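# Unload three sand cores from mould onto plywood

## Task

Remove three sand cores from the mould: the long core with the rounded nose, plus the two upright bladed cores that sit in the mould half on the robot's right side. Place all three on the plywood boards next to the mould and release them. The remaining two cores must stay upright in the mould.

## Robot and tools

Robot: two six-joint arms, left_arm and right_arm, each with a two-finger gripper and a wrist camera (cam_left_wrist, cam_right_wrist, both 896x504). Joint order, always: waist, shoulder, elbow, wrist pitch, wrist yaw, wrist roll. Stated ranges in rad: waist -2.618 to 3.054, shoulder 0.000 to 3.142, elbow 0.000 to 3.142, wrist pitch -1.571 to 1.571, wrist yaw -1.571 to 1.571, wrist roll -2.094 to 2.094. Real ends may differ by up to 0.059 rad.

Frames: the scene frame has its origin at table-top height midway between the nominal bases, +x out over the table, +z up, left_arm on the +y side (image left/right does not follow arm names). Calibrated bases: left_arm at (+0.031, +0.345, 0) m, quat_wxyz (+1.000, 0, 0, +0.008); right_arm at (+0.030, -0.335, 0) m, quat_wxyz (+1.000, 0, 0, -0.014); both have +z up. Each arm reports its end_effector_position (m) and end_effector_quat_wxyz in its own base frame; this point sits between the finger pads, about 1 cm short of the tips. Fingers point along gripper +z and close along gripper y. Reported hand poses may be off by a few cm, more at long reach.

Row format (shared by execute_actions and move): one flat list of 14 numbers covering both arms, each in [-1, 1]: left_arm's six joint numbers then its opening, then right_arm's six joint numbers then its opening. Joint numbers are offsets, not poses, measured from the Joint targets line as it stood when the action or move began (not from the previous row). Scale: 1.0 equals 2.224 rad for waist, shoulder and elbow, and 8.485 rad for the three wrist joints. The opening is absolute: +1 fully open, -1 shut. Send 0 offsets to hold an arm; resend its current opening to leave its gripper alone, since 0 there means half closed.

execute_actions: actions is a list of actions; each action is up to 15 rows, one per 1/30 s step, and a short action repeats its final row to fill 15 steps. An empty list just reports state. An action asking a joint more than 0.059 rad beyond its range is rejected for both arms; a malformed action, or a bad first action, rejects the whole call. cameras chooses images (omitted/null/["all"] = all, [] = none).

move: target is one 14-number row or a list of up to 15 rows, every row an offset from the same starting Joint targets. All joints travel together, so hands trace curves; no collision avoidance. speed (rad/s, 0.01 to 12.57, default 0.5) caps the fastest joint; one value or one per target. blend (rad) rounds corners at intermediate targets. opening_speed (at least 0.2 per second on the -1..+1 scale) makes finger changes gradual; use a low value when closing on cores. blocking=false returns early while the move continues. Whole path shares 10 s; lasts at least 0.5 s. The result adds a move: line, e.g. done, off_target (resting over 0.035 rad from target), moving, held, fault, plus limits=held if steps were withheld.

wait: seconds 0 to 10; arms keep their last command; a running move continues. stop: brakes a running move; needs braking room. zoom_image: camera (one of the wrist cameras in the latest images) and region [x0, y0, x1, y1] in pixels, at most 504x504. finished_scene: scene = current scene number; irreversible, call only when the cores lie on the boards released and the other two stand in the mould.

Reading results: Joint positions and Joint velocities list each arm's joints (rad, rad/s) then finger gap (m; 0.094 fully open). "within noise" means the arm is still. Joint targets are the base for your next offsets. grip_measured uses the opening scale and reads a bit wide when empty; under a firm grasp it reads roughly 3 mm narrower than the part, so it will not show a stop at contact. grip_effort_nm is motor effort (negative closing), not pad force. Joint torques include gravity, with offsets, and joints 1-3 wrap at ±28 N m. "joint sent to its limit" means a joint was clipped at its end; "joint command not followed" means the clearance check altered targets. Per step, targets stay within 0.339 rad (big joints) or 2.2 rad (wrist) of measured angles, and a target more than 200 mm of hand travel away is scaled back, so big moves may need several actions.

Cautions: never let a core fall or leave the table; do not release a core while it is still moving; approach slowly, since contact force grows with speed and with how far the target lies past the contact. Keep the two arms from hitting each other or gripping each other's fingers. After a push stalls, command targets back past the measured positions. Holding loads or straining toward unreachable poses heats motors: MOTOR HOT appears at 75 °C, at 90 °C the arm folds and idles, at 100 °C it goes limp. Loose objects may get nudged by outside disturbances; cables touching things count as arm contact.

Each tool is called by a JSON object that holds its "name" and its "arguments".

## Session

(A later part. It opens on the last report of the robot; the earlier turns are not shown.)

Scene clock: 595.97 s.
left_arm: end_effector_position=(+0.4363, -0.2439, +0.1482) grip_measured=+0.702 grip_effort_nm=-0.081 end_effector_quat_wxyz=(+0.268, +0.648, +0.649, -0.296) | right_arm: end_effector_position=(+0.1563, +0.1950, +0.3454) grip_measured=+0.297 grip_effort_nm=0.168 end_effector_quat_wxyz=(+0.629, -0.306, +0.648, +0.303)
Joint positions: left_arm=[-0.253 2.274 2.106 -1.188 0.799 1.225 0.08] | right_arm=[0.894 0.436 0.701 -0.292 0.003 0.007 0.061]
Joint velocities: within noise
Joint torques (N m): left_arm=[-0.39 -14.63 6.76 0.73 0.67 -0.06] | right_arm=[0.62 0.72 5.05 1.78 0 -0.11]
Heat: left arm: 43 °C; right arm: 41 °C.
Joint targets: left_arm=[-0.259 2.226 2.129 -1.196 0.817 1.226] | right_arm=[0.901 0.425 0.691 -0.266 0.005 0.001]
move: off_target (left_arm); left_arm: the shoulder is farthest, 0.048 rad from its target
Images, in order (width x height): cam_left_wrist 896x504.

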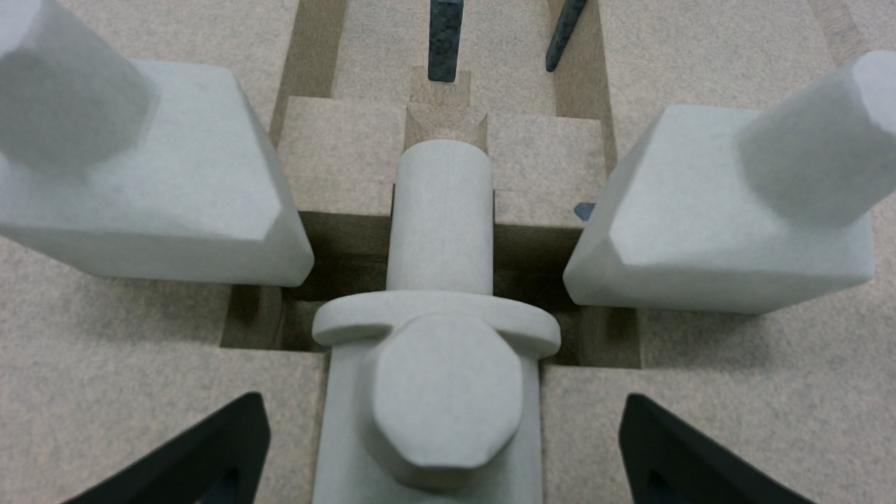

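{"name": "move", "arguments": {"target": [-0.0063,0,0.003,0,0,0,0.7,0,0,0,0,0,0,0.3], "speed": 0.2, "cameras": ["cam_left_wrist"]}}

{"name": "move", "arguments": {"target": [0,0,0,0,0,0,-0.05,0,0,0,0,0,0,0.3], "opening_speed": 1.0, "cameras": ["cam_left_wrist"]}}

{"name": "move", "arguments": {"target": [0,0,0,0,0,0,-0.5,0,0,0,0,0,0,0.3], "opening_speed": 0.3}}

Scene clock: 607.13 s.
left_arm: end_effector_position=(+0.4340, -0.2493, +0.1496) grip_measured=+0.702 grip_effort_nm=-0.085 end_effector_quat_wxyz=(+0.268, +0.652, +0.644, -0.296) | right_arm: end_effector_position=(+0.1563, +0.1950, +0.3455) grip_measured=+0.297 grip_effort_nm=0.168 end_effector_quat_wxyz=(+0.629, -0.306, +0.648, +0.303)
Joint positions: left_arm=[-0.266 2.274 2.111 -1.19 0.799 1.225 0.08] | right_arm=[0.894 0.436 0.701 -0.291 0.003 0.007 0.061]
Joint velocities: within noise
Joint torques (N m): left_arm=[-0.5 -14.67 6.87 0.74 0.68 -0.03] | right_arm=[0.62 0.72 5.08 1.78 0 -0.12]
Heat: left arm: 45 °C; right arm: 41 °C.
Joint targets: left_arm=[-0.273 2.226 2.136 -1.196 0.817 1.226] | right_arm=[0.901 0.425 0.691 -0.266 0.005 0.001]
move: off_target (left_arm); left_arm: the shoulder is farthest, 0.048 rad from its target
Images, in order (width x height): cam_left_wrist 896x504.

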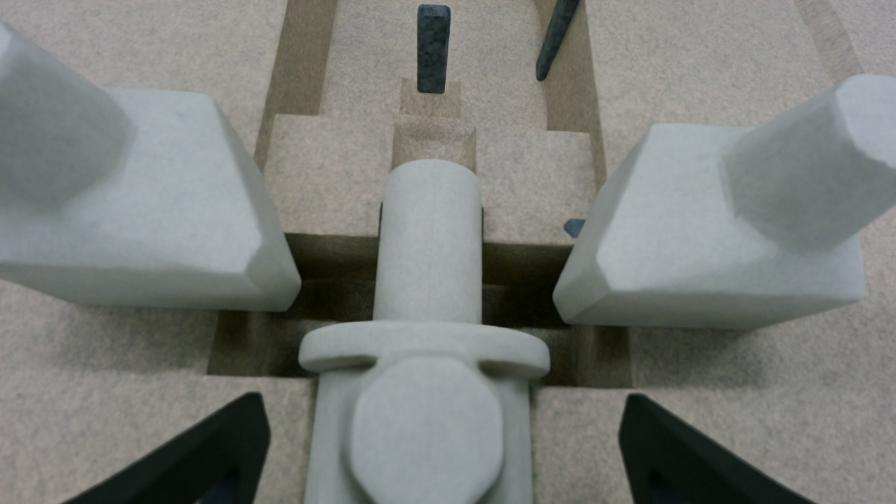

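Scene clock: 608.13 s.
left_arm: end_effector_position=(+0.4344, -0.2493, +0.1496) grip_measured=-0.048 grip_effort_nm=-0.095 end_effector_quat_wxyz=(+0.268, +0.653, +0.644, -0.296) | right_arm: end_effector_position=(+0.1563, +0.1950, +0.3455) grip_measured=+0.297 grip_effort_nm=0.168 end_effector_quat_wxyz=(+0.629, -0.306, +0.648, +0.303)
Joint positions: left_arm=[-0.266 2.274 2.111 -1.187 0.798 1.225 0.045] | right_arm=[0.894 0.436 0.701 -0.291 0.003 0.007 0.061]
Joint velocities: within noise
Joint torques (N m): left_arm=[-0.55 -14.76 6.98 0.72 0.69 -0.05] | right_arm=[0.62 0.72 5.05 1.78 0 -0.11]
Heat: left arm: 46 °C; right arm: 41 °C.
Joint targets: left_arm=[-0.273 2.226 2.136 -1.196 0.817 1.226] | right_arm=[0.901 0.425 0.691 -0.266 0.005 0.001]
move: off_target (left_arm); left_arm: the shoulder is farthest, 0.048 rad from its target
Images, in order (width x height): cam_left_wrist 896x504.

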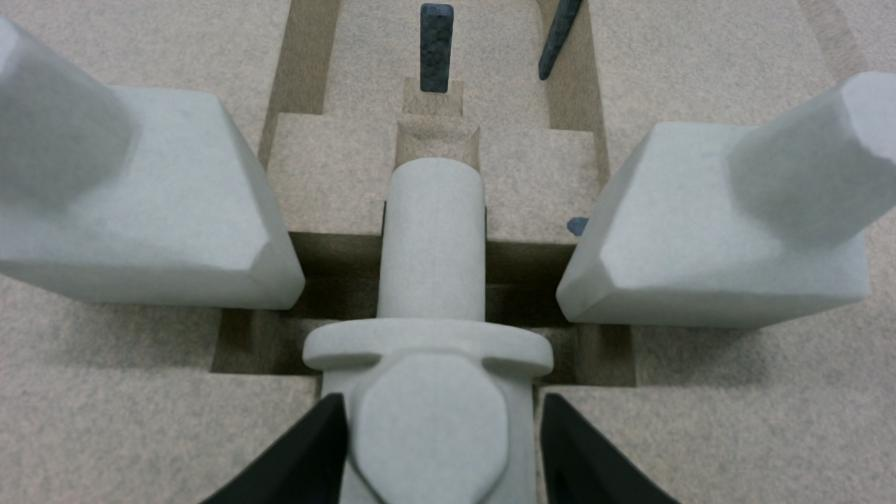

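Scene clock: 609.83 s.
left_arm: end_effector_position=(+0.4375, -0.2493, +0.1494) grip_measured=-0.266 grip_effort_nm=-0.994 end_effector_quat_wxyz=(+0.273, +0.655, +0.643, -0.289) | right_arm: end_effector_position=(+0.1563, +0.1950, +0.3455) grip_measured=+0.297 grip_effort_nm=0.168 end_effector_quat_wxyz=(+0.629, -0.306, +0.648, +0.303)
Joint positions: left_arm=[-0.266 2.274 2.111 -1.173 0.791 1.225 0.034] | right_arm=[0.894 0.436 0.701 -0.291 0.003 0.007 0.061]
Joint velocities: within noise
Joint torques (N m): left_arm=[-0.58 -14.69 6.99 0.59 0.78 -0.03] | right_arm=[0.64 0.7 5.07 1.78 0 -0.11]
Heat: left arm: 47 °C; right arm: 41 °C.
Joint targets: left_arm=[-0.273 2.226 2.136 -1.196 0.817 1.226] | right_arm=[0.901 0.425 0.691 -0.266 0.005 0.001]
move: off_target (left_arm); left_arm: the shoulder is farthest, 0.048 rad from its target

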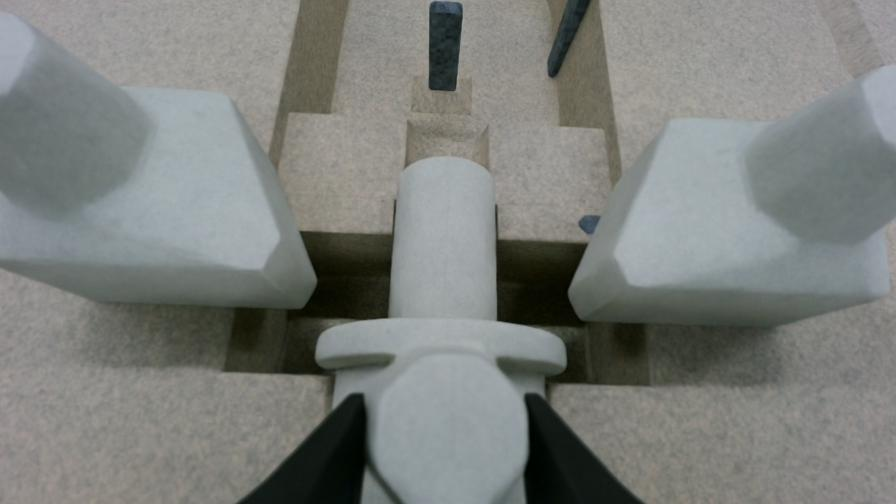

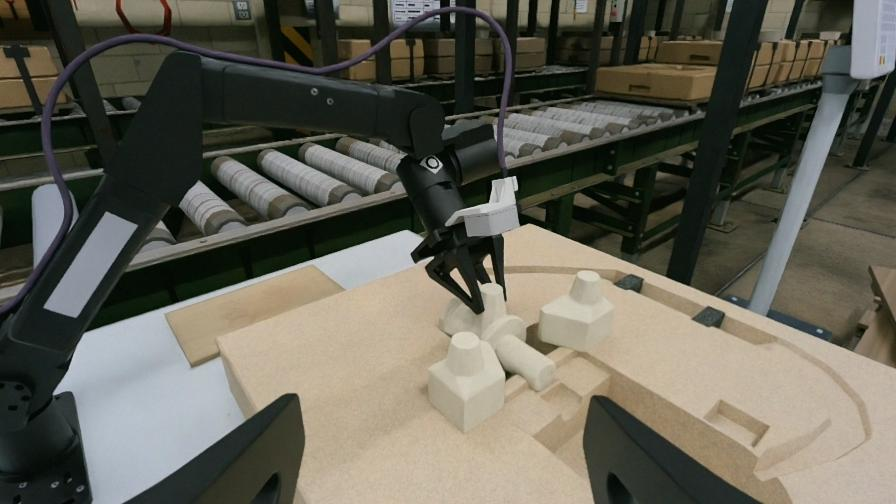

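{"name": "move", "arguments": {"target": [0,0.0175,0.1066,-0.022,0,0,-0.5,0,0,0,0,0,0,0.3], "speed": 0.12}}

Scene clock: 633.03 s.
left_arm: end_effector_position=(+0.4286, -0.2405, +0.1930) grip_measured=-0.266 grip_effort_nm=-0.994 end_effector_quat_wxyz=(+0.253, +0.663, +0.654, -0.262) | right_arm: end_effector_position=(+0.1563, +0.1950, +0.3455) grip_measured=+0.297 grip_effort_nm=0.168 end_effector_quat_wxyz=(+0.629, -0.306, +0.648, +0.303)
Joint positions: left_arm=[-0.272 2.274 2.324 -1.398 0.718 1.227 0.034] | right_arm=[0.894 0.436 0.701 -0.291 0.003 0.007 0.061]
Joint velocities: within noise
Joint torques (N m): left_arm=[-0.03 -11.49 8.77 0.98 1.58 -0.08] | right_arm=[0.59 0.7 5.04 1.78 0.01 -0.11]
Heat: left arm: 54 °C; right arm: 42 °C.
Joint targets: left_arm=[-0.273 2.265 2.373 -1.383 0.817 1.226] | right_arm=[0.901 0.425 0.691 -0.266 0.005 0.001]
move: off_target (left_arm); left_arm: the wrist yaw is farthest, 0.099 rad from its target

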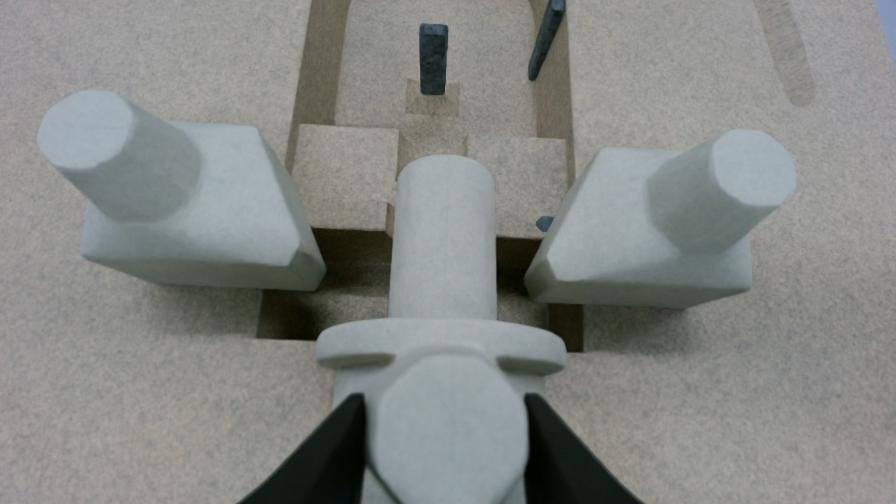

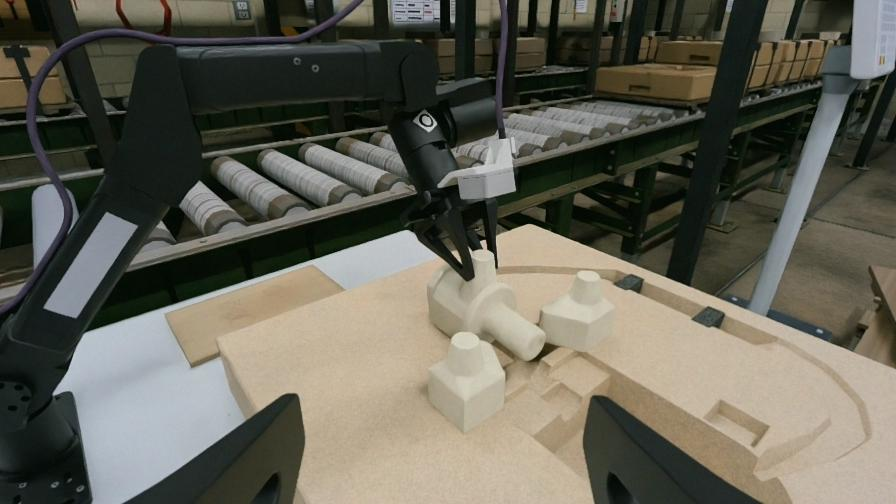

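{"name": "execute_actions", "arguments": {"actions": []}}

Scene clock: 657.40 s.
left_arm: end_effector_position=(+0.4285, -0.2404, +0.1929) grip_measured=-0.266 grip_effort_nm=-1.004 end_effector_quat_wxyz=(+0.253, +0.663, +0.654, -0.262) | right_arm: end_effector_position=(+0.1563, +0.1950, +0.3456) grip_measured=+0.297 grip_effort_nm=0.168 end_effector_quat_wxyz=(+0.629, -0.306, +0.648, +0.303)
Joint positions: left_arm=[-0.272 2.274 2.324 -1.398 0.718 1.227 0.034] | right_arm=[0.894 0.436 0.701 -0.291 0.003 0.007 0.061]
Joint velocities: within noise
Joint torques (N m): left_arm=[0.02 -11.62 8.79 1 1.59 -0.05] | right_arm=[0.62 0.72 5.05 1.78 -0.01 -0.11]
Heat: left arm: 51 °C; right arm: 43 °C.
Joint targets: left_arm=[-0.273 2.265 2.373 -1.383 0.817 1.226] | right_arm=[0.901 0.425 0.691 -0.265 0.005 0.001]
Tool commands: left_gripper/opening=-0.5 right_gripper/opening=+0.3

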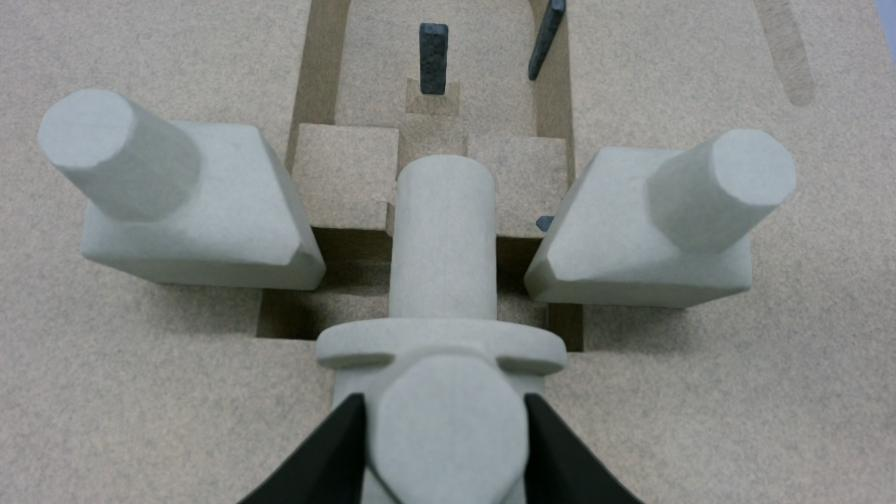

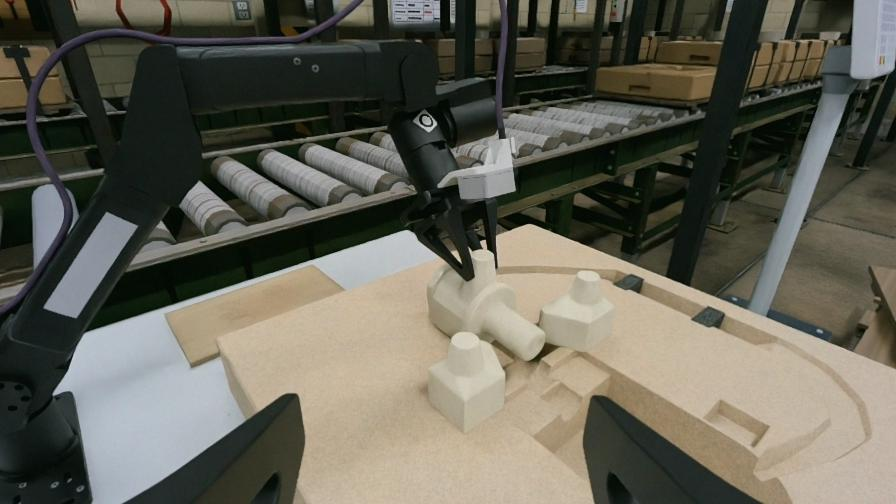

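{"name": "move", "arguments": {"target": [0.0787, -0.0022, 0.0054, -0.0209, 0.0098, 0.0276, -0.5, 0, 0, 0, 0, 0, 0, 0.3], "speed": 0.15}}

Scene clock: 662.13 s.
left_arm: end_effector_position=(+0.4324, -0.1683, +0.1991) grip_measured=-0.267 grip_effort_nm=-0.999 end_effector_quat_wxyz=(+0.265, +0.657, +0.651, -0.272) | right_arm: end_effector_position=(+0.1563, +0.1950, +0.3456) grip_measured=+0.297 grip_effort_nm=0.168 end_effector_quat_wxyz=(+0.629, -0.306, +0.648, +0.303)
Joint positions: left_arm=[-0.101 2.274 2.339 -1.554 0.777 1.447 0.034] | right_arm=[0.894 0.436 0.701 -0.291 0.003 0.007 0.061]
Joint velocities: within noise
Joint torques (N m): left_arm=[0.21 -11.71 8.38 0.52 1.9 0.09] | right_arm=[0.62 0.72 5.07 1.78 0 -0.11]
Heat: left arm: 51 °C; right arm: 43 °C.
Joint targets: left_arm=[-0.098 2.260 2.385 -1.560 0.900 1.460] | right_arm=[0.901 0.425 0.691 -0.266 0.005 0.001]
move: off_target (left_arm); left_arm: the wrist yaw is farthest, 0.123 rad from its target

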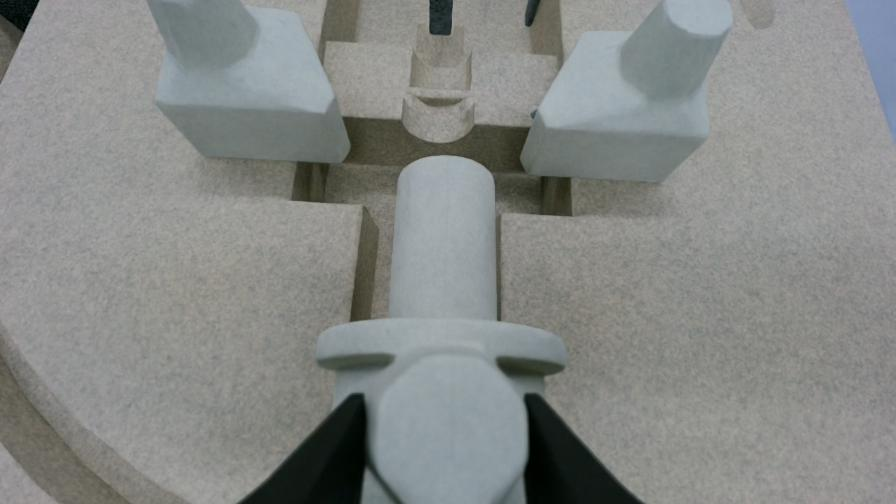

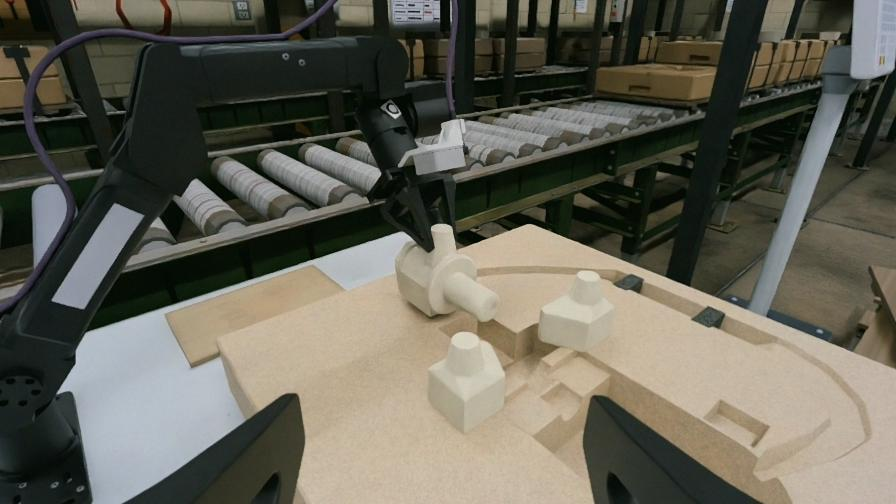

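{"name": "move", "arguments": {"target": [0.2145, -0.5369, -0.6646, 0.1135, -0.1061, -0.1721, -0.5, 0, 0, 0, 0, 0, 0, 0.3], "speed": 0.4}}

{"name": "zoom_image", "arguments": {"camera": "cam_right_wrist", "region": [150, 150, 500, 450]}}

Scene clock: 672.17 s.
left_arm: end_effector_position=(+0.2833, +0.1104, +0.1596) grip_measured=-0.266 grip_effort_nm=-1.004 end_effector_quat_wxyz=(+0.309, -0.171, +0.934, +0.056) | right_arm: end_effector_position=(+0.1563, +0.1950, +0.3456) grip_measured=+0.297 grip_effort_nm=0.168 end_effector_quat_wxyz=(+0.629, -0.306, +0.648, +0.303)
Joint positions: left_arm=[0.373 1.115 0.888 -0.705 0.007 0.007 0.034] | right_arm=[0.894 0.436 0.701 -0.291 0.003 0.007 0.061]
Joint velocities: within noise
Joint torques (N m): left_arm=[0.5 -6.41 6.95 2.76 -0.07 -0.11] | right_arm=[0.61 0.73 5.07 1.77 0 -0.11]
Heat: left arm: 50 °C; right arm: 44 °C.
Joint targets: left_arm=[0.379 1.066 0.907 -0.597 0.000 0.000] | right_arm=[0.901 0.425 0.691 -0.266 0.005 0.001]
move: off_target (left_arm); left_arm: the wrist pitch is farthest, 0.108 rad from its target

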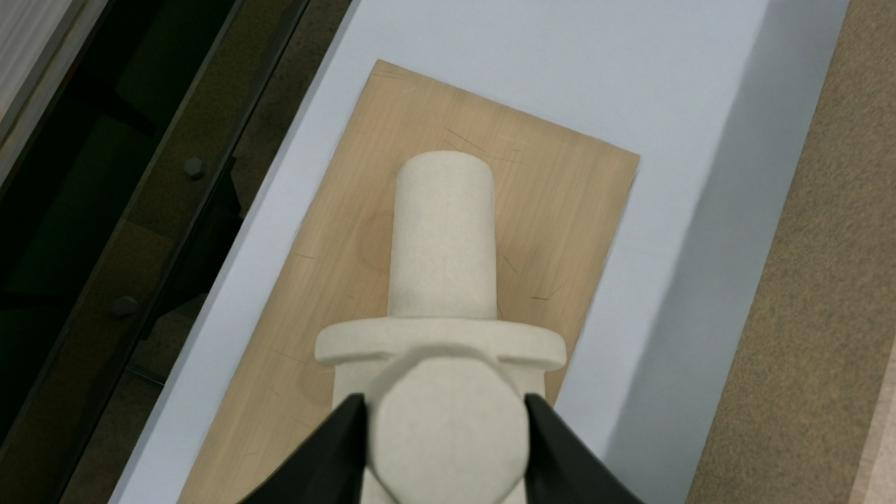

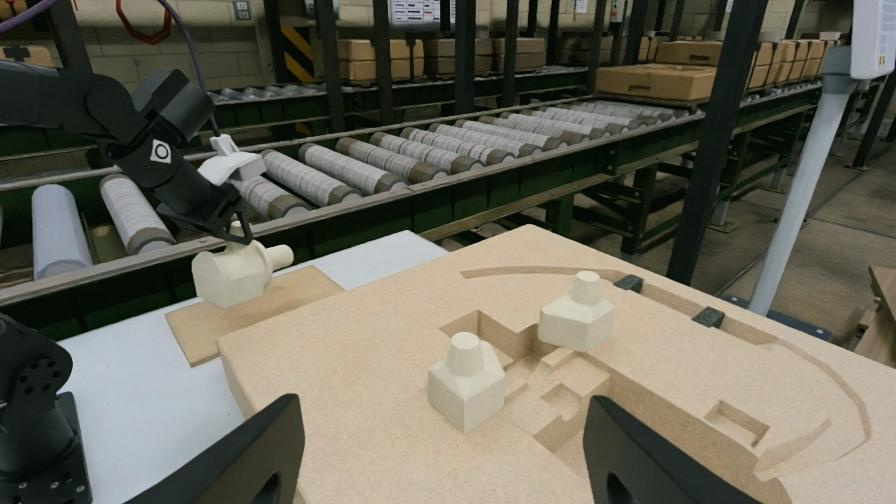

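Scaled by 1.440.

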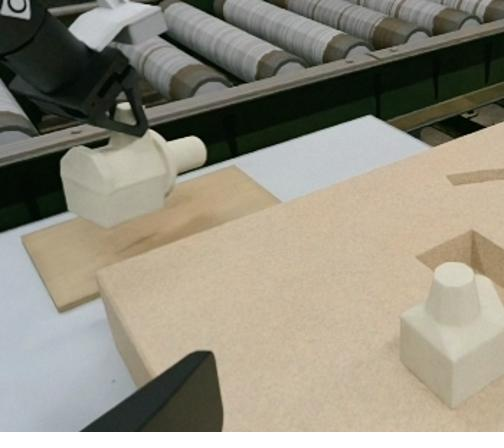

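{"name": "move", "arguments": {"target": [0, -0.0603, -0.0607, 0.0202, 0, 0, -0.5, 0, 0, 0, 0, 0, 0, 0.3], "speed": 0.2}}

{"name": "zoom_image", "arguments": {"camera": "cam_right_wrist", "region": [150, 150, 400, 400]}}

Scene clock: 684.37 s.
left_arm: end_effector_position=(+0.2800, +0.1092, +0.1656) grip_measured=-0.266 grip_effort_nm=-0.989 end_effector_quat_wxyz=(+0.376, -0.167, +0.909, +0.069) | right_arm: end_effector_position=(+0.1563, +0.1950, +0.3457) grip_measured=+0.297 grip_effort_nm=0.173 end_effector_quat_wxyz=(+0.629, -0.306, +0.647, +0.303)
Joint positions: left_arm=[0.373 0.979 0.753 -0.56 0.007 0.006 0.034] | right_arm=[0.894 0.436 0.701 -0.29 0.003 0.007 0.061]
Joint velocities: within noise
Joint torques (N m): left_arm=[0.59 -5.27 7.19 3.28 -0.07 -0.11] | right_arm=[0.62 0.72 5.07 1.78 0 -0.11]
Heat: left arm: 42 °C; right arm: 44 °C.
Joint targets: left_arm=[0.379 0.931 0.772 -0.426 -0.001 0.000] | right_arm=[0.901 0.425 0.691 -0.265 0.005 0.001]
move: off_target (left_arm); left_arm: the wrist pitch is farthest, 0.134 rad from its target

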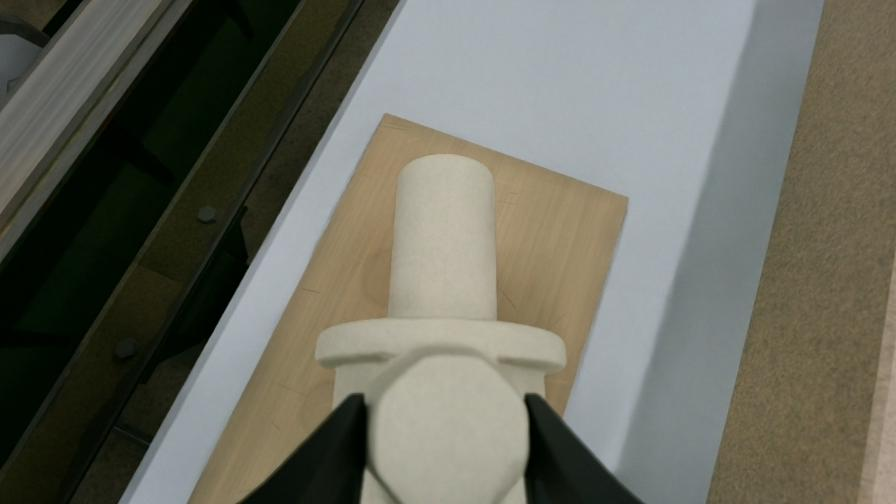

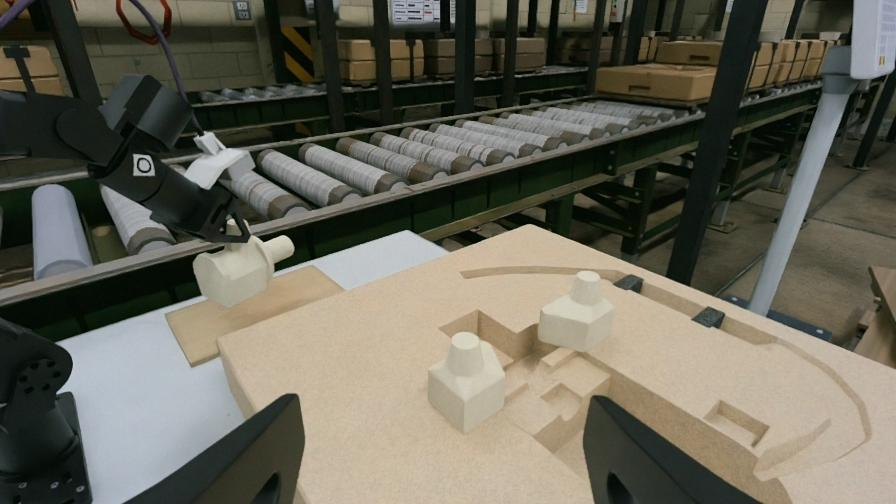

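Scaled by 2.016.

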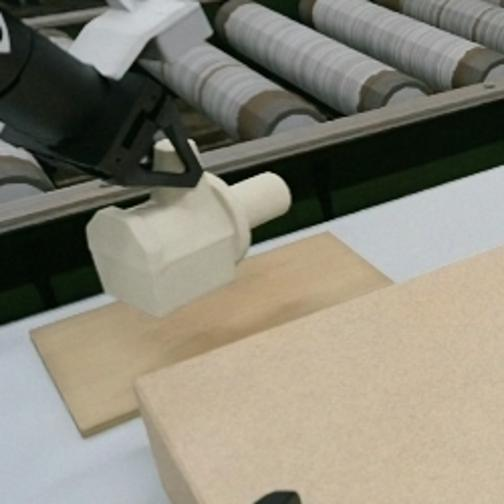

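{"name": "move", "arguments": {"target": [[0, 0.0036, -0.0526, 0.0172, 0, 0, -0.5, 0, 0, 0, 0, 0, 0, 0.3],[0, 0.0094, -0.0773, 0.0250, 0, 0, -0.5, 0, 0, 0, 0, 0, 0, 0.3]], "speed": [0.2, 0.08]}}

{"name": "zoom_image", "arguments": {"camera": "cam_right_wrist", "region": [150, 150, 400, 400]}}

Scene clock: 690.87 s.
left_arm: end_effector_position=(+0.2822, +0.1100, +0.1279) grip_measured=-0.266 grip_effort_nm=-1.004 end_effector_quat_wxyz=(+0.391, -0.166, +0.903, +0.072) | right_arm: end_effector_position=(+0.1563, +0.1950, +0.3457) grip_measured=+0.297 grip_effort_nm=0.173 end_effector_quat_wxyz=(+0.629, -0.306, +0.647, +0.303)
Joint positions: left_arm=[0.373 0.979 0.58 -0.355 0.007 0.006 0.034] | right_arm=[0.894 0.436 0.701 -0.29 0.003 0.007 0.061]
Joint velocities: within noise
Joint torques (N m): left_arm=[0.49 -3.67 7.24 3.39 -0.04 -0.13] | right_arm=[0.62 0.7 5.07 1.77 0 -0.11]
Heat: left arm: 45 °C; right arm: 44 °C.
Joint targets: left_arm=[0.379 0.952 0.600 -0.214 0.000 0.000] | right_arm=[0.901 0.425 0.691 -0.266 0.005 0.001]
move: off_target (left_arm); left_arm: the wrist pitch is farthest, 0.142 rad from its target

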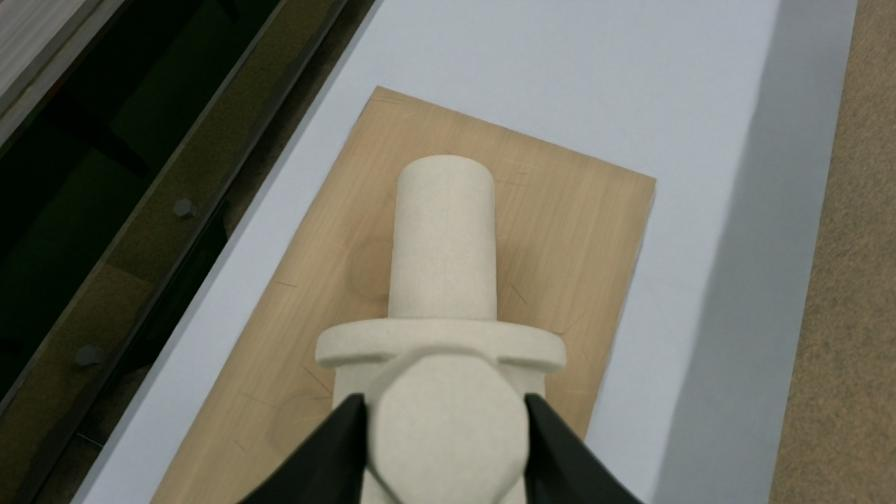

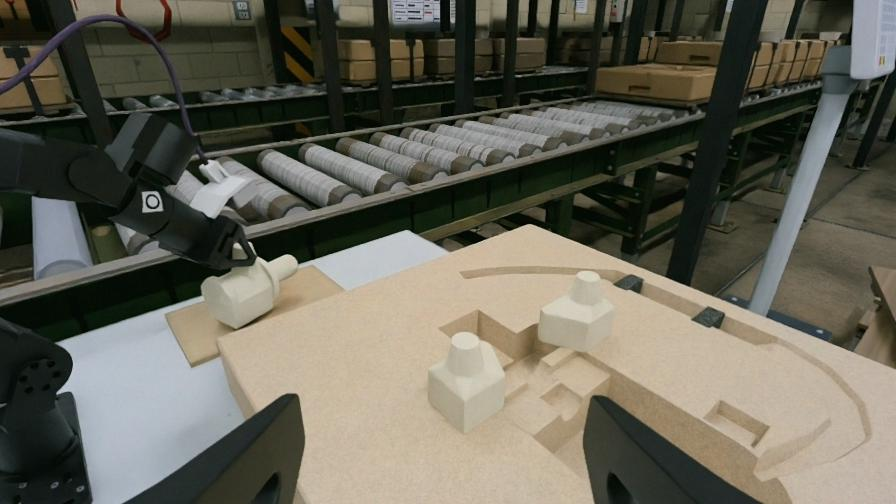

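Scaled by 2.016.

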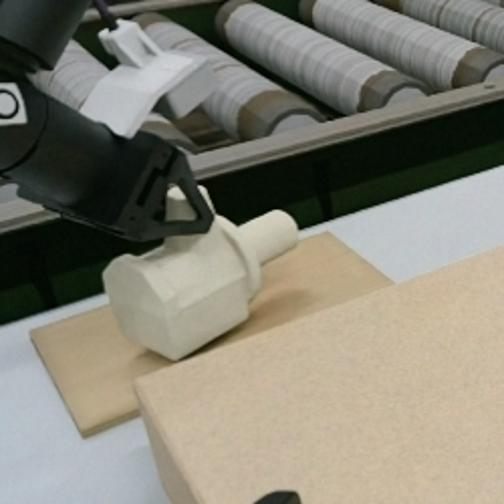

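{"name": "move", "arguments": {"target": [0, 0.0040, -0.0160, 0.0052, 0, 0, -0.5, 0, 0, 0, 0, 0, 0, 0.3], "speed": 0.06, "cameras": ["cam_right_wrist"]}}

{"name": "zoom_image", "arguments": {"camera": "cam_right_wrist", "region": [150, 150, 400, 400]}}

Scene clock: 695.27 s.
left_arm: end_effector_position=(+0.2818, +0.1099, +0.1203) grip_measured=-0.266 grip_effort_nm=-0.999 end_effector_quat_wxyz=(+0.394, -0.166, +0.901, +0.072) | right_arm: end_effector_position=(+0.1563, +0.1950, +0.3457) grip_measured=+0.297 grip_effort_nm=0.168 end_effector_quat_wxyz=(+0.629, -0.306, +0.647, +0.303)
Joint positions: left_arm=[0.373 0.979 0.545 -0.313 0.007 0.006 0.034] | right_arm=[0.894 0.436 0.701 -0.29 0.003 0.007 0.061]
Joint velocities: within noise
Joint torques (N m): left_arm=[0.51 -2.91 7.06 3.4 -0.07 -0.12] | right_arm=[0.65 0.72 5.08 1.78 0 -0.11]
Heat: left arm: 48 °C; right arm: 44 °C.
Joint targets: left_arm=[0.379 0.961 0.564 -0.170 0.000 0.000] | right_arm=[0.901 0.425 0.691 -0.266 0.005 0.001]
move: off_target (left_arm); left_arm: the wrist pitch is farthest, 0.143 rad from its target
Images, in order (width x height): cam_right_wrist 896x504.

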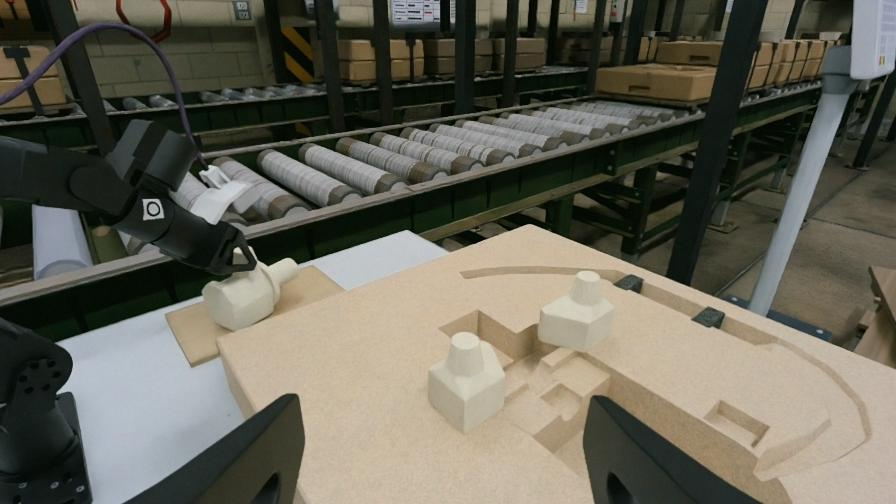

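Scaled by 2.016.

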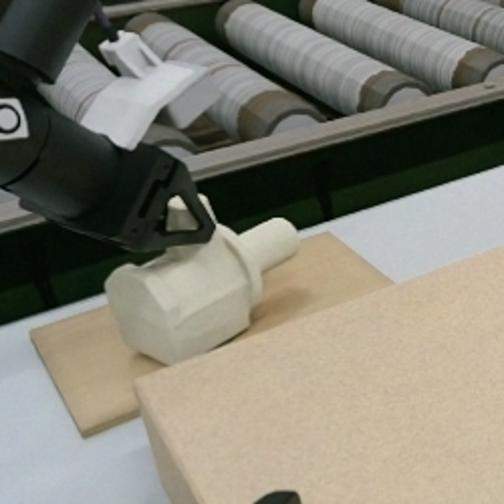

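{"name": "move", "arguments": {"target": [0, 0.0020, -0.0082, 0.0027, 0, 0, -0.5, 0, 0, 0, 0, 0, 0, 0.3], "speed": 0.05, "cameras": []}}

{"name": "move", "arguments": {"target": [0, 0.0020, -0.0082, 0.0027, 0, 0, -0.5, 0, 0, 0, 0, 0, 0, 0.3], "speed": 0.05, "cameras": ["cam_right_wrist"]}}

{"name": "zoom_image", "arguments": {"camera": "cam_right_wrist", "region": [150, 150, 400, 400]}}

Scene clock: 699.37 s.
left_arm: end_effector_position=(+0.2816, +0.1098, +0.1166) grip_measured=-0.266 grip_effort_nm=-1.009 end_effector_quat_wxyz=(+0.396, -0.166, +0.900, +0.072) | right_arm: end_effector_position=(+0.1563, +0.1950, +0.3457) grip_measured=+0.297 grip_effort_nm=0.168 end_effector_quat_wxyz=(+0.629, -0.306, +0.647, +0.303)
Joint positions: left_arm=[0.373 0.979 0.527 -0.291 0.007 0.005 0.034] | right_arm=[0.894 0.436 0.701 -0.29 0.003 0.007 0.061]
Joint velocities: within noise
Joint torques (N m): left_arm=[0.57 -2.52 7.1 3.4 -0.06 -0.11] | right_arm=[0.62 0.7 5.05 1.77 0 -0.11]
Heat: left arm: 50 °C; right arm: 44 °C.
Joint targets: left_arm=[0.379 0.966 0.546 -0.147 0.000 0.000] | right_arm=[0.901 0.425 0.691 -0.266 0.005 0.001]
move: off_target (left_arm); left_arm: the wrist pitch is farthest, 0.144 rad from its target
No camera images: "cameras" was empty.

Scene clock: 700.20 s.
left_arm: end_effector_position=(+0.2835, +0.1106, +0.1154) grip_measured=-0.266 grip_effort_nm=-1.004 end_effector_quat_wxyz=(+0.402, -0.166, +0.897, +0.074) | right_arm: end_effector_position=(+0.1563, +0.1950, +0.3457) grip_measured=+0.297 grip_effort_nm=0.168 end_effector_quat_wxyz=(+0.629, -0.306, +0.647, +0.303)
Joint positions: left_arm=[0.373 0.982 0.512 -0.259 0.007 0.004 0.034] | right_arm=[0.894 0.436 0.701 -0.29 0.003 0.007 0.061]
Joint velocities: within noise
Joint torques (N m): left_arm=[0.59 -2.5 6.72 3.34 -0.08 -0.11] | right_arm=[0.62 0.7 5.05 1.77 -0.01 -0.12]
Heat: left arm: 50 °C; right arm: 44 °C.
Joint targets: left_arm=[0.379 0.970 0.528 -0.124 0.000 0.000] | right_arm=[0.901 0.425 0.691 -0.266 0.005 0.001]
move: off_target (left_arm); left_arm: the wrist pitch is farthest, 0.135 rad from its target
Images, in order (width x height): cam_right_wrist 896x504.

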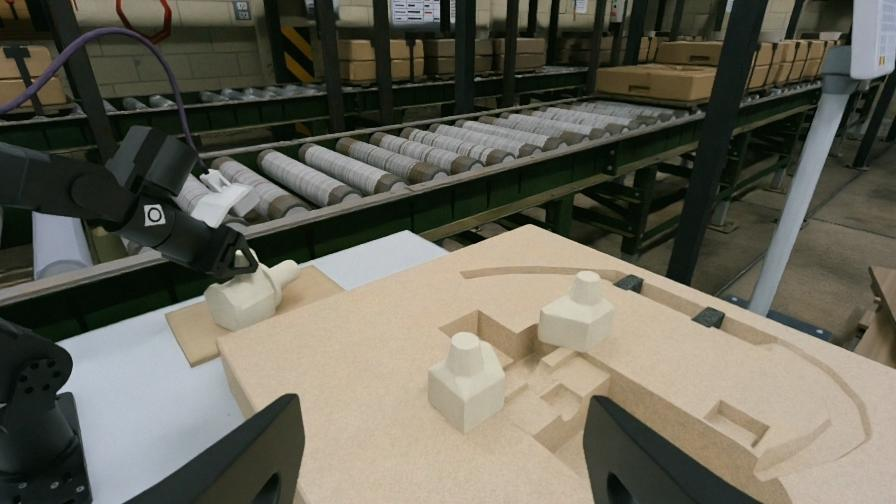

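Scaled by 2.016.

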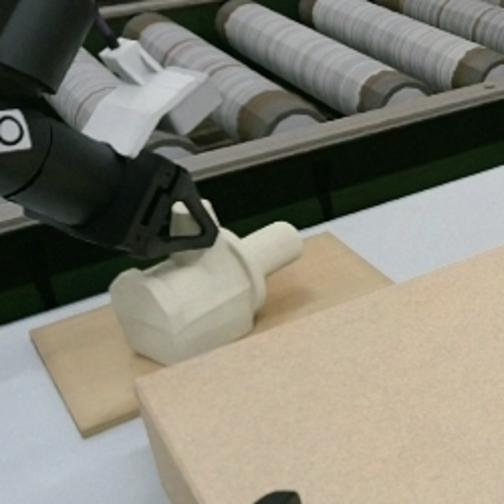

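{"name": "move", "arguments": {"target": [0, 0.0015, -0.0090, 0.0010, 0, 0, -0.5, 0, 0, 0, 0, 0, 0, 0.3], "speed": 0.05, "cameras": ["cam_right_wrist"]}}

{"name": "zoom_image", "arguments": {"camera": "cam_right_wrist", "region": [180, 200, 360, 380]}}

Scene clock: 705.80 s.
left_arm: end_effector_position=(+0.2852, +0.1113, +0.1149) grip_measured=-0.266 grip_effort_nm=-0.994 end_effector_quat_wxyz=(+0.409, -0.166, +0.894, +0.075) | right_arm: end_effector_position=(+0.1563, +0.1950, +0.3457) grip_measured=+0.297 grip_effort_nm=0.164 end_effector_quat_wxyz=(+0.629, -0.306, +0.647, +0.303)
Joint positions: left_arm=[0.373 0.982 0.499 -0.23 0.007 0.003 0.034] | right_arm=[0.894 0.436 0.701 -0.29 0.003 0.007 0.061]
Joint velocities: within noise
Joint torques (N m): left_arm=[0.51 -2.28 6.23 3.11 -0.03 -0.09] | right_arm=[0.64 0.76 5.05 1.77 0 -0.11]
Heat: left arm: 51 °C; right arm: 45 °C.
Joint targets: left_arm=[0.379 0.974 0.508 -0.115 0.000 0.000] | right_arm=[0.901 0.425 0.691 -0.266 0.005 0.001]
move: off_target (left_arm); left_arm: the wrist pitch is farthest, 0.114 rad from its target
Images, in order (width x height): cam_right_wrist 896x504.

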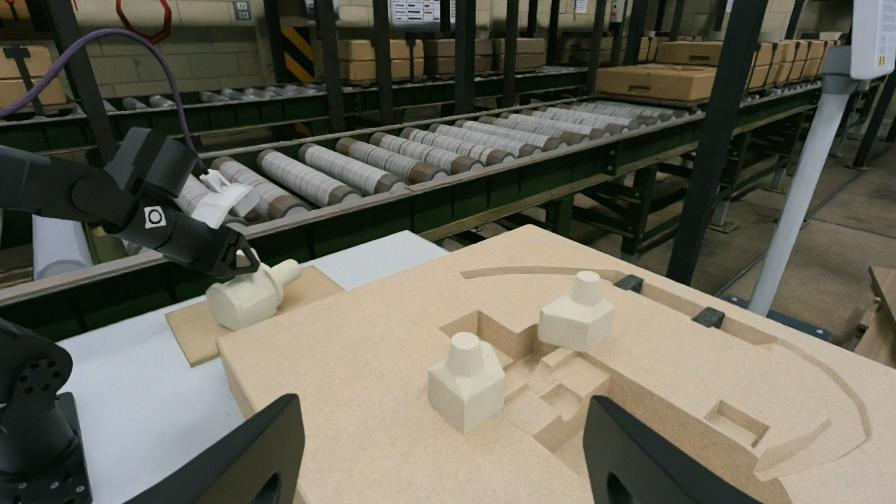

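Scaled by 2.800.

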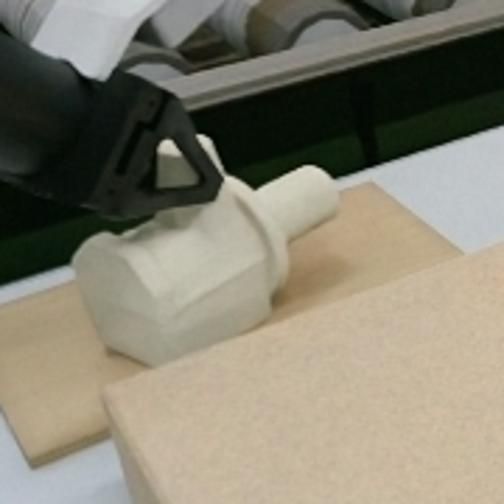

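{"name": "move", "arguments": {"target": [0, 0.002, -0.0080, -0.002, 0, 0, -0.5, 0, 0, 0, 0, 0, 0, 0.3], "speed": 0.05, "cameras": ["cam_right_wrist"]}}

{"name": "zoom_image", "arguments": {"camera": "cam_right_wrist", "region": [180, 200, 360, 380]}}

Scene clock: 713.27 s.
left_arm: end_effector_position=(+0.2858, +0.1115, +0.1142) grip_measured=-0.266 grip_effort_nm=-0.999 end_effector_quat_wxyz=(+0.412, -0.166, +0.892, +0.075) | right_arm: end_effector_position=(+0.1563, +0.1950, +0.3457) grip_measured=+0.297 grip_effort_nm=0.168 end_effector_quat_wxyz=(+0.629, -0.306, +0.647, +0.303)
Joint positions: left_arm=[0.373 0.982 0.49 -0.214 0.007 0.001 0.034] | right_arm=[0.894 0.436 0.701 -0.29 0.003 0.007 0.061]
Joint velocities: within noise
Joint torques (N m): left_arm=[0.61 -2.03 5.42 2.75 -0.01 -0.07] | right_arm=[0.64 0.69 5.05 1.77 0 -0.11]
Heat: left arm: 51 °C; right arm: 45 °C.
Joint targets: left_arm=[0.379 0.978 0.490 -0.132 0.000 0.000] | right_arm=[0.901 0.425 0.691 -0.266 0.005 0.001]
move: off_target (left_arm); left_arm: the wrist pitch is farthest, 0.082 rad from its target
Images, in order (width x height): cam_right_wrist 896x504.

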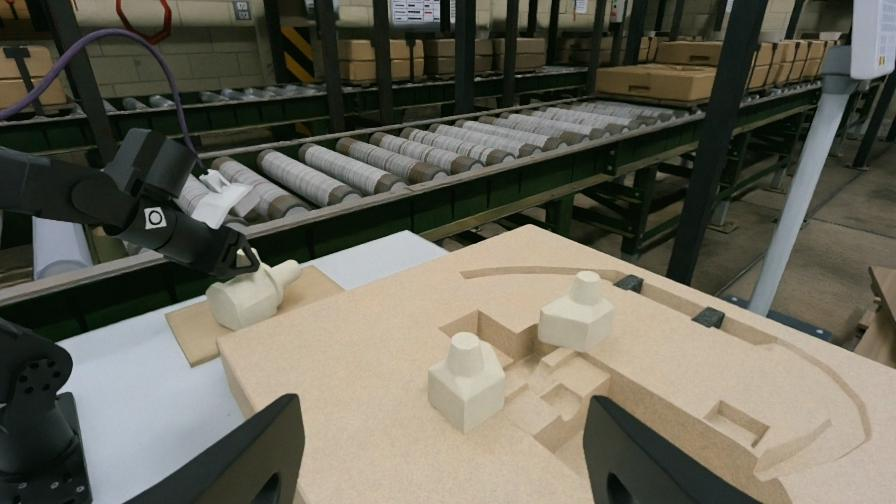

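Scaled by 2.800.

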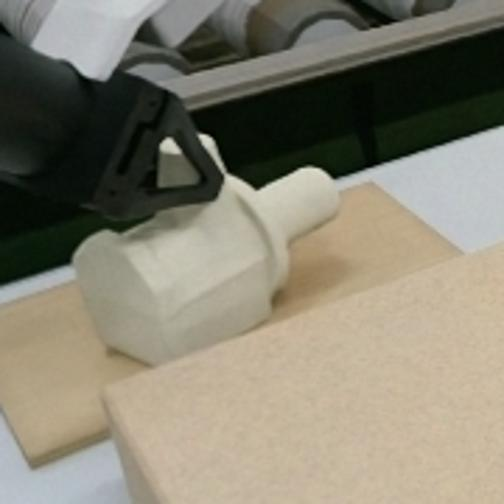

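{"name": "move", "arguments": {"target": [0, 0.002, -0.0080, -0.006, 0, 0, -0.5, 0, 0, 0, 0, 0, 0, 0.3], "speed": 0.05, "cameras": []}}

{"name": "move", "arguments": {"target": [0, 0.002, -0.0080, -0.004, 0, 0, -0.5, 0, 0, 0, 0, 0, 0, 0.3], "speed": 0.05, "cameras": ["cam_right_wrist"]}}

{"name": "zoom_image", "arguments": {"camera": "cam_right_wrist", "region": [180, 200, 360, 380]}}

Scene clock: 718.67 s.
left_arm: end_effector_position=(+0.2856, +0.1115, +0.1133) grip_measured=-0.267 grip_effort_nm=-0.999 end_effector_quat_wxyz=(+0.413, -0.168, +0.892, +0.074) | right_arm: end_effector_position=(+0.1563, +0.1950, +0.3457) grip_measured=+0.297 grip_effort_nm=0.173 end_effector_quat_wxyz=(+0.629, -0.306, +0.647, +0.303)
Joint positions: left_arm=[0.373 0.982 0.486 -0.21 0.006 -0.003 0.034] | right_arm=[0.894 0.436 0.701 -0.29 0.003 0.007 0.061]
Joint velocities: within noise
Joint torques (N m): left_arm=[0.47 -1.62 4.34 2.19 -0.05 -0.01] | right_arm=[0.64 0.73 5.05 1.77 0 -0.11]
Heat: left arm: 51 °C; right arm: 45 °C.
Joint targets: left_arm=[0.379 0.982 0.472 -0.183 0.000 0.000] | right_arm=[0.901 0.425 0.691 -0.266 0.005 0.001]
move: done
No camera images: "cameras" was empty.

Scene clock: 719.57 s.
left_arm: end_effector_position=(+0.2856, +0.1118, +0.1123) grip_measured=-0.267 grip_effort_nm=-0.999 end_effector_quat_wxyz=(+0.414, -0.170, +0.891, +0.075) | right_arm: end_effector_position=(+0.1563, +0.1950, +0.3457) grip_measured=+0.297 grip_effort_nm=0.168 end_effector_quat_wxyz=(+0.629, -0.306, +0.647, +0.303)
Joint positions: left_arm=[0.373 0.982 0.479 -0.199 0.005 -0.006 0.034] | right_arm=[0.894 0.436 0.701 -0.29 0.003 0.007 0.061]
Joint velocities: within noise
Joint torques (N m): left_arm=[0.51 -1.32 3.48 1.71 -0.01 -0.01] | right_arm=[0.61 0.69 5.07 1.78 0 -0.11]
Heat: left arm: 50 °C; right arm: 45 °C.
Joint targets: left_arm=[0.379 0.987 0.454 -0.217 0.000 0.000] | right_arm=[0.901 0.425 0.691 -0.266 0.005 0.001]
move: done
Images, in order (width x height): cam_right_wrist 896x504.

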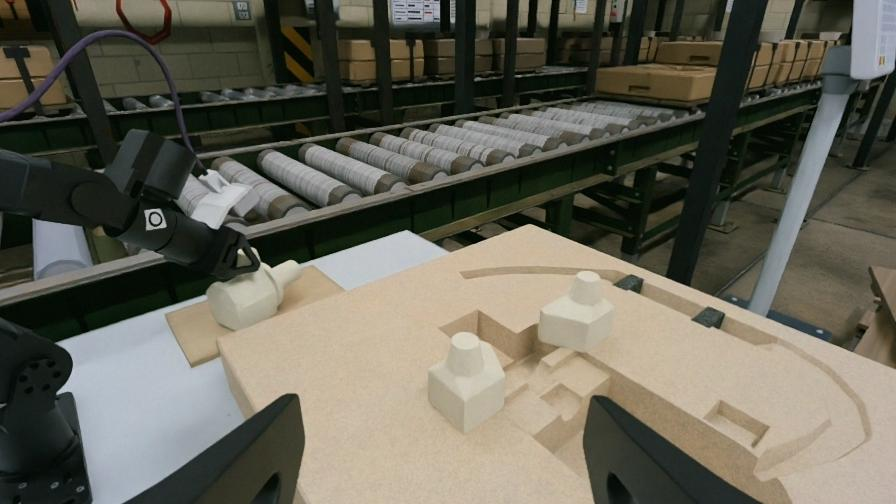

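Scaled by 2.800.

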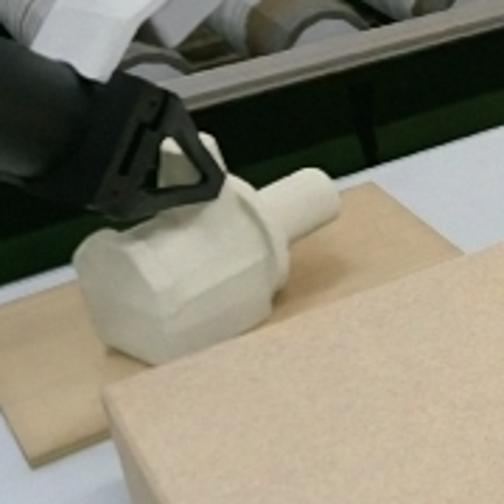

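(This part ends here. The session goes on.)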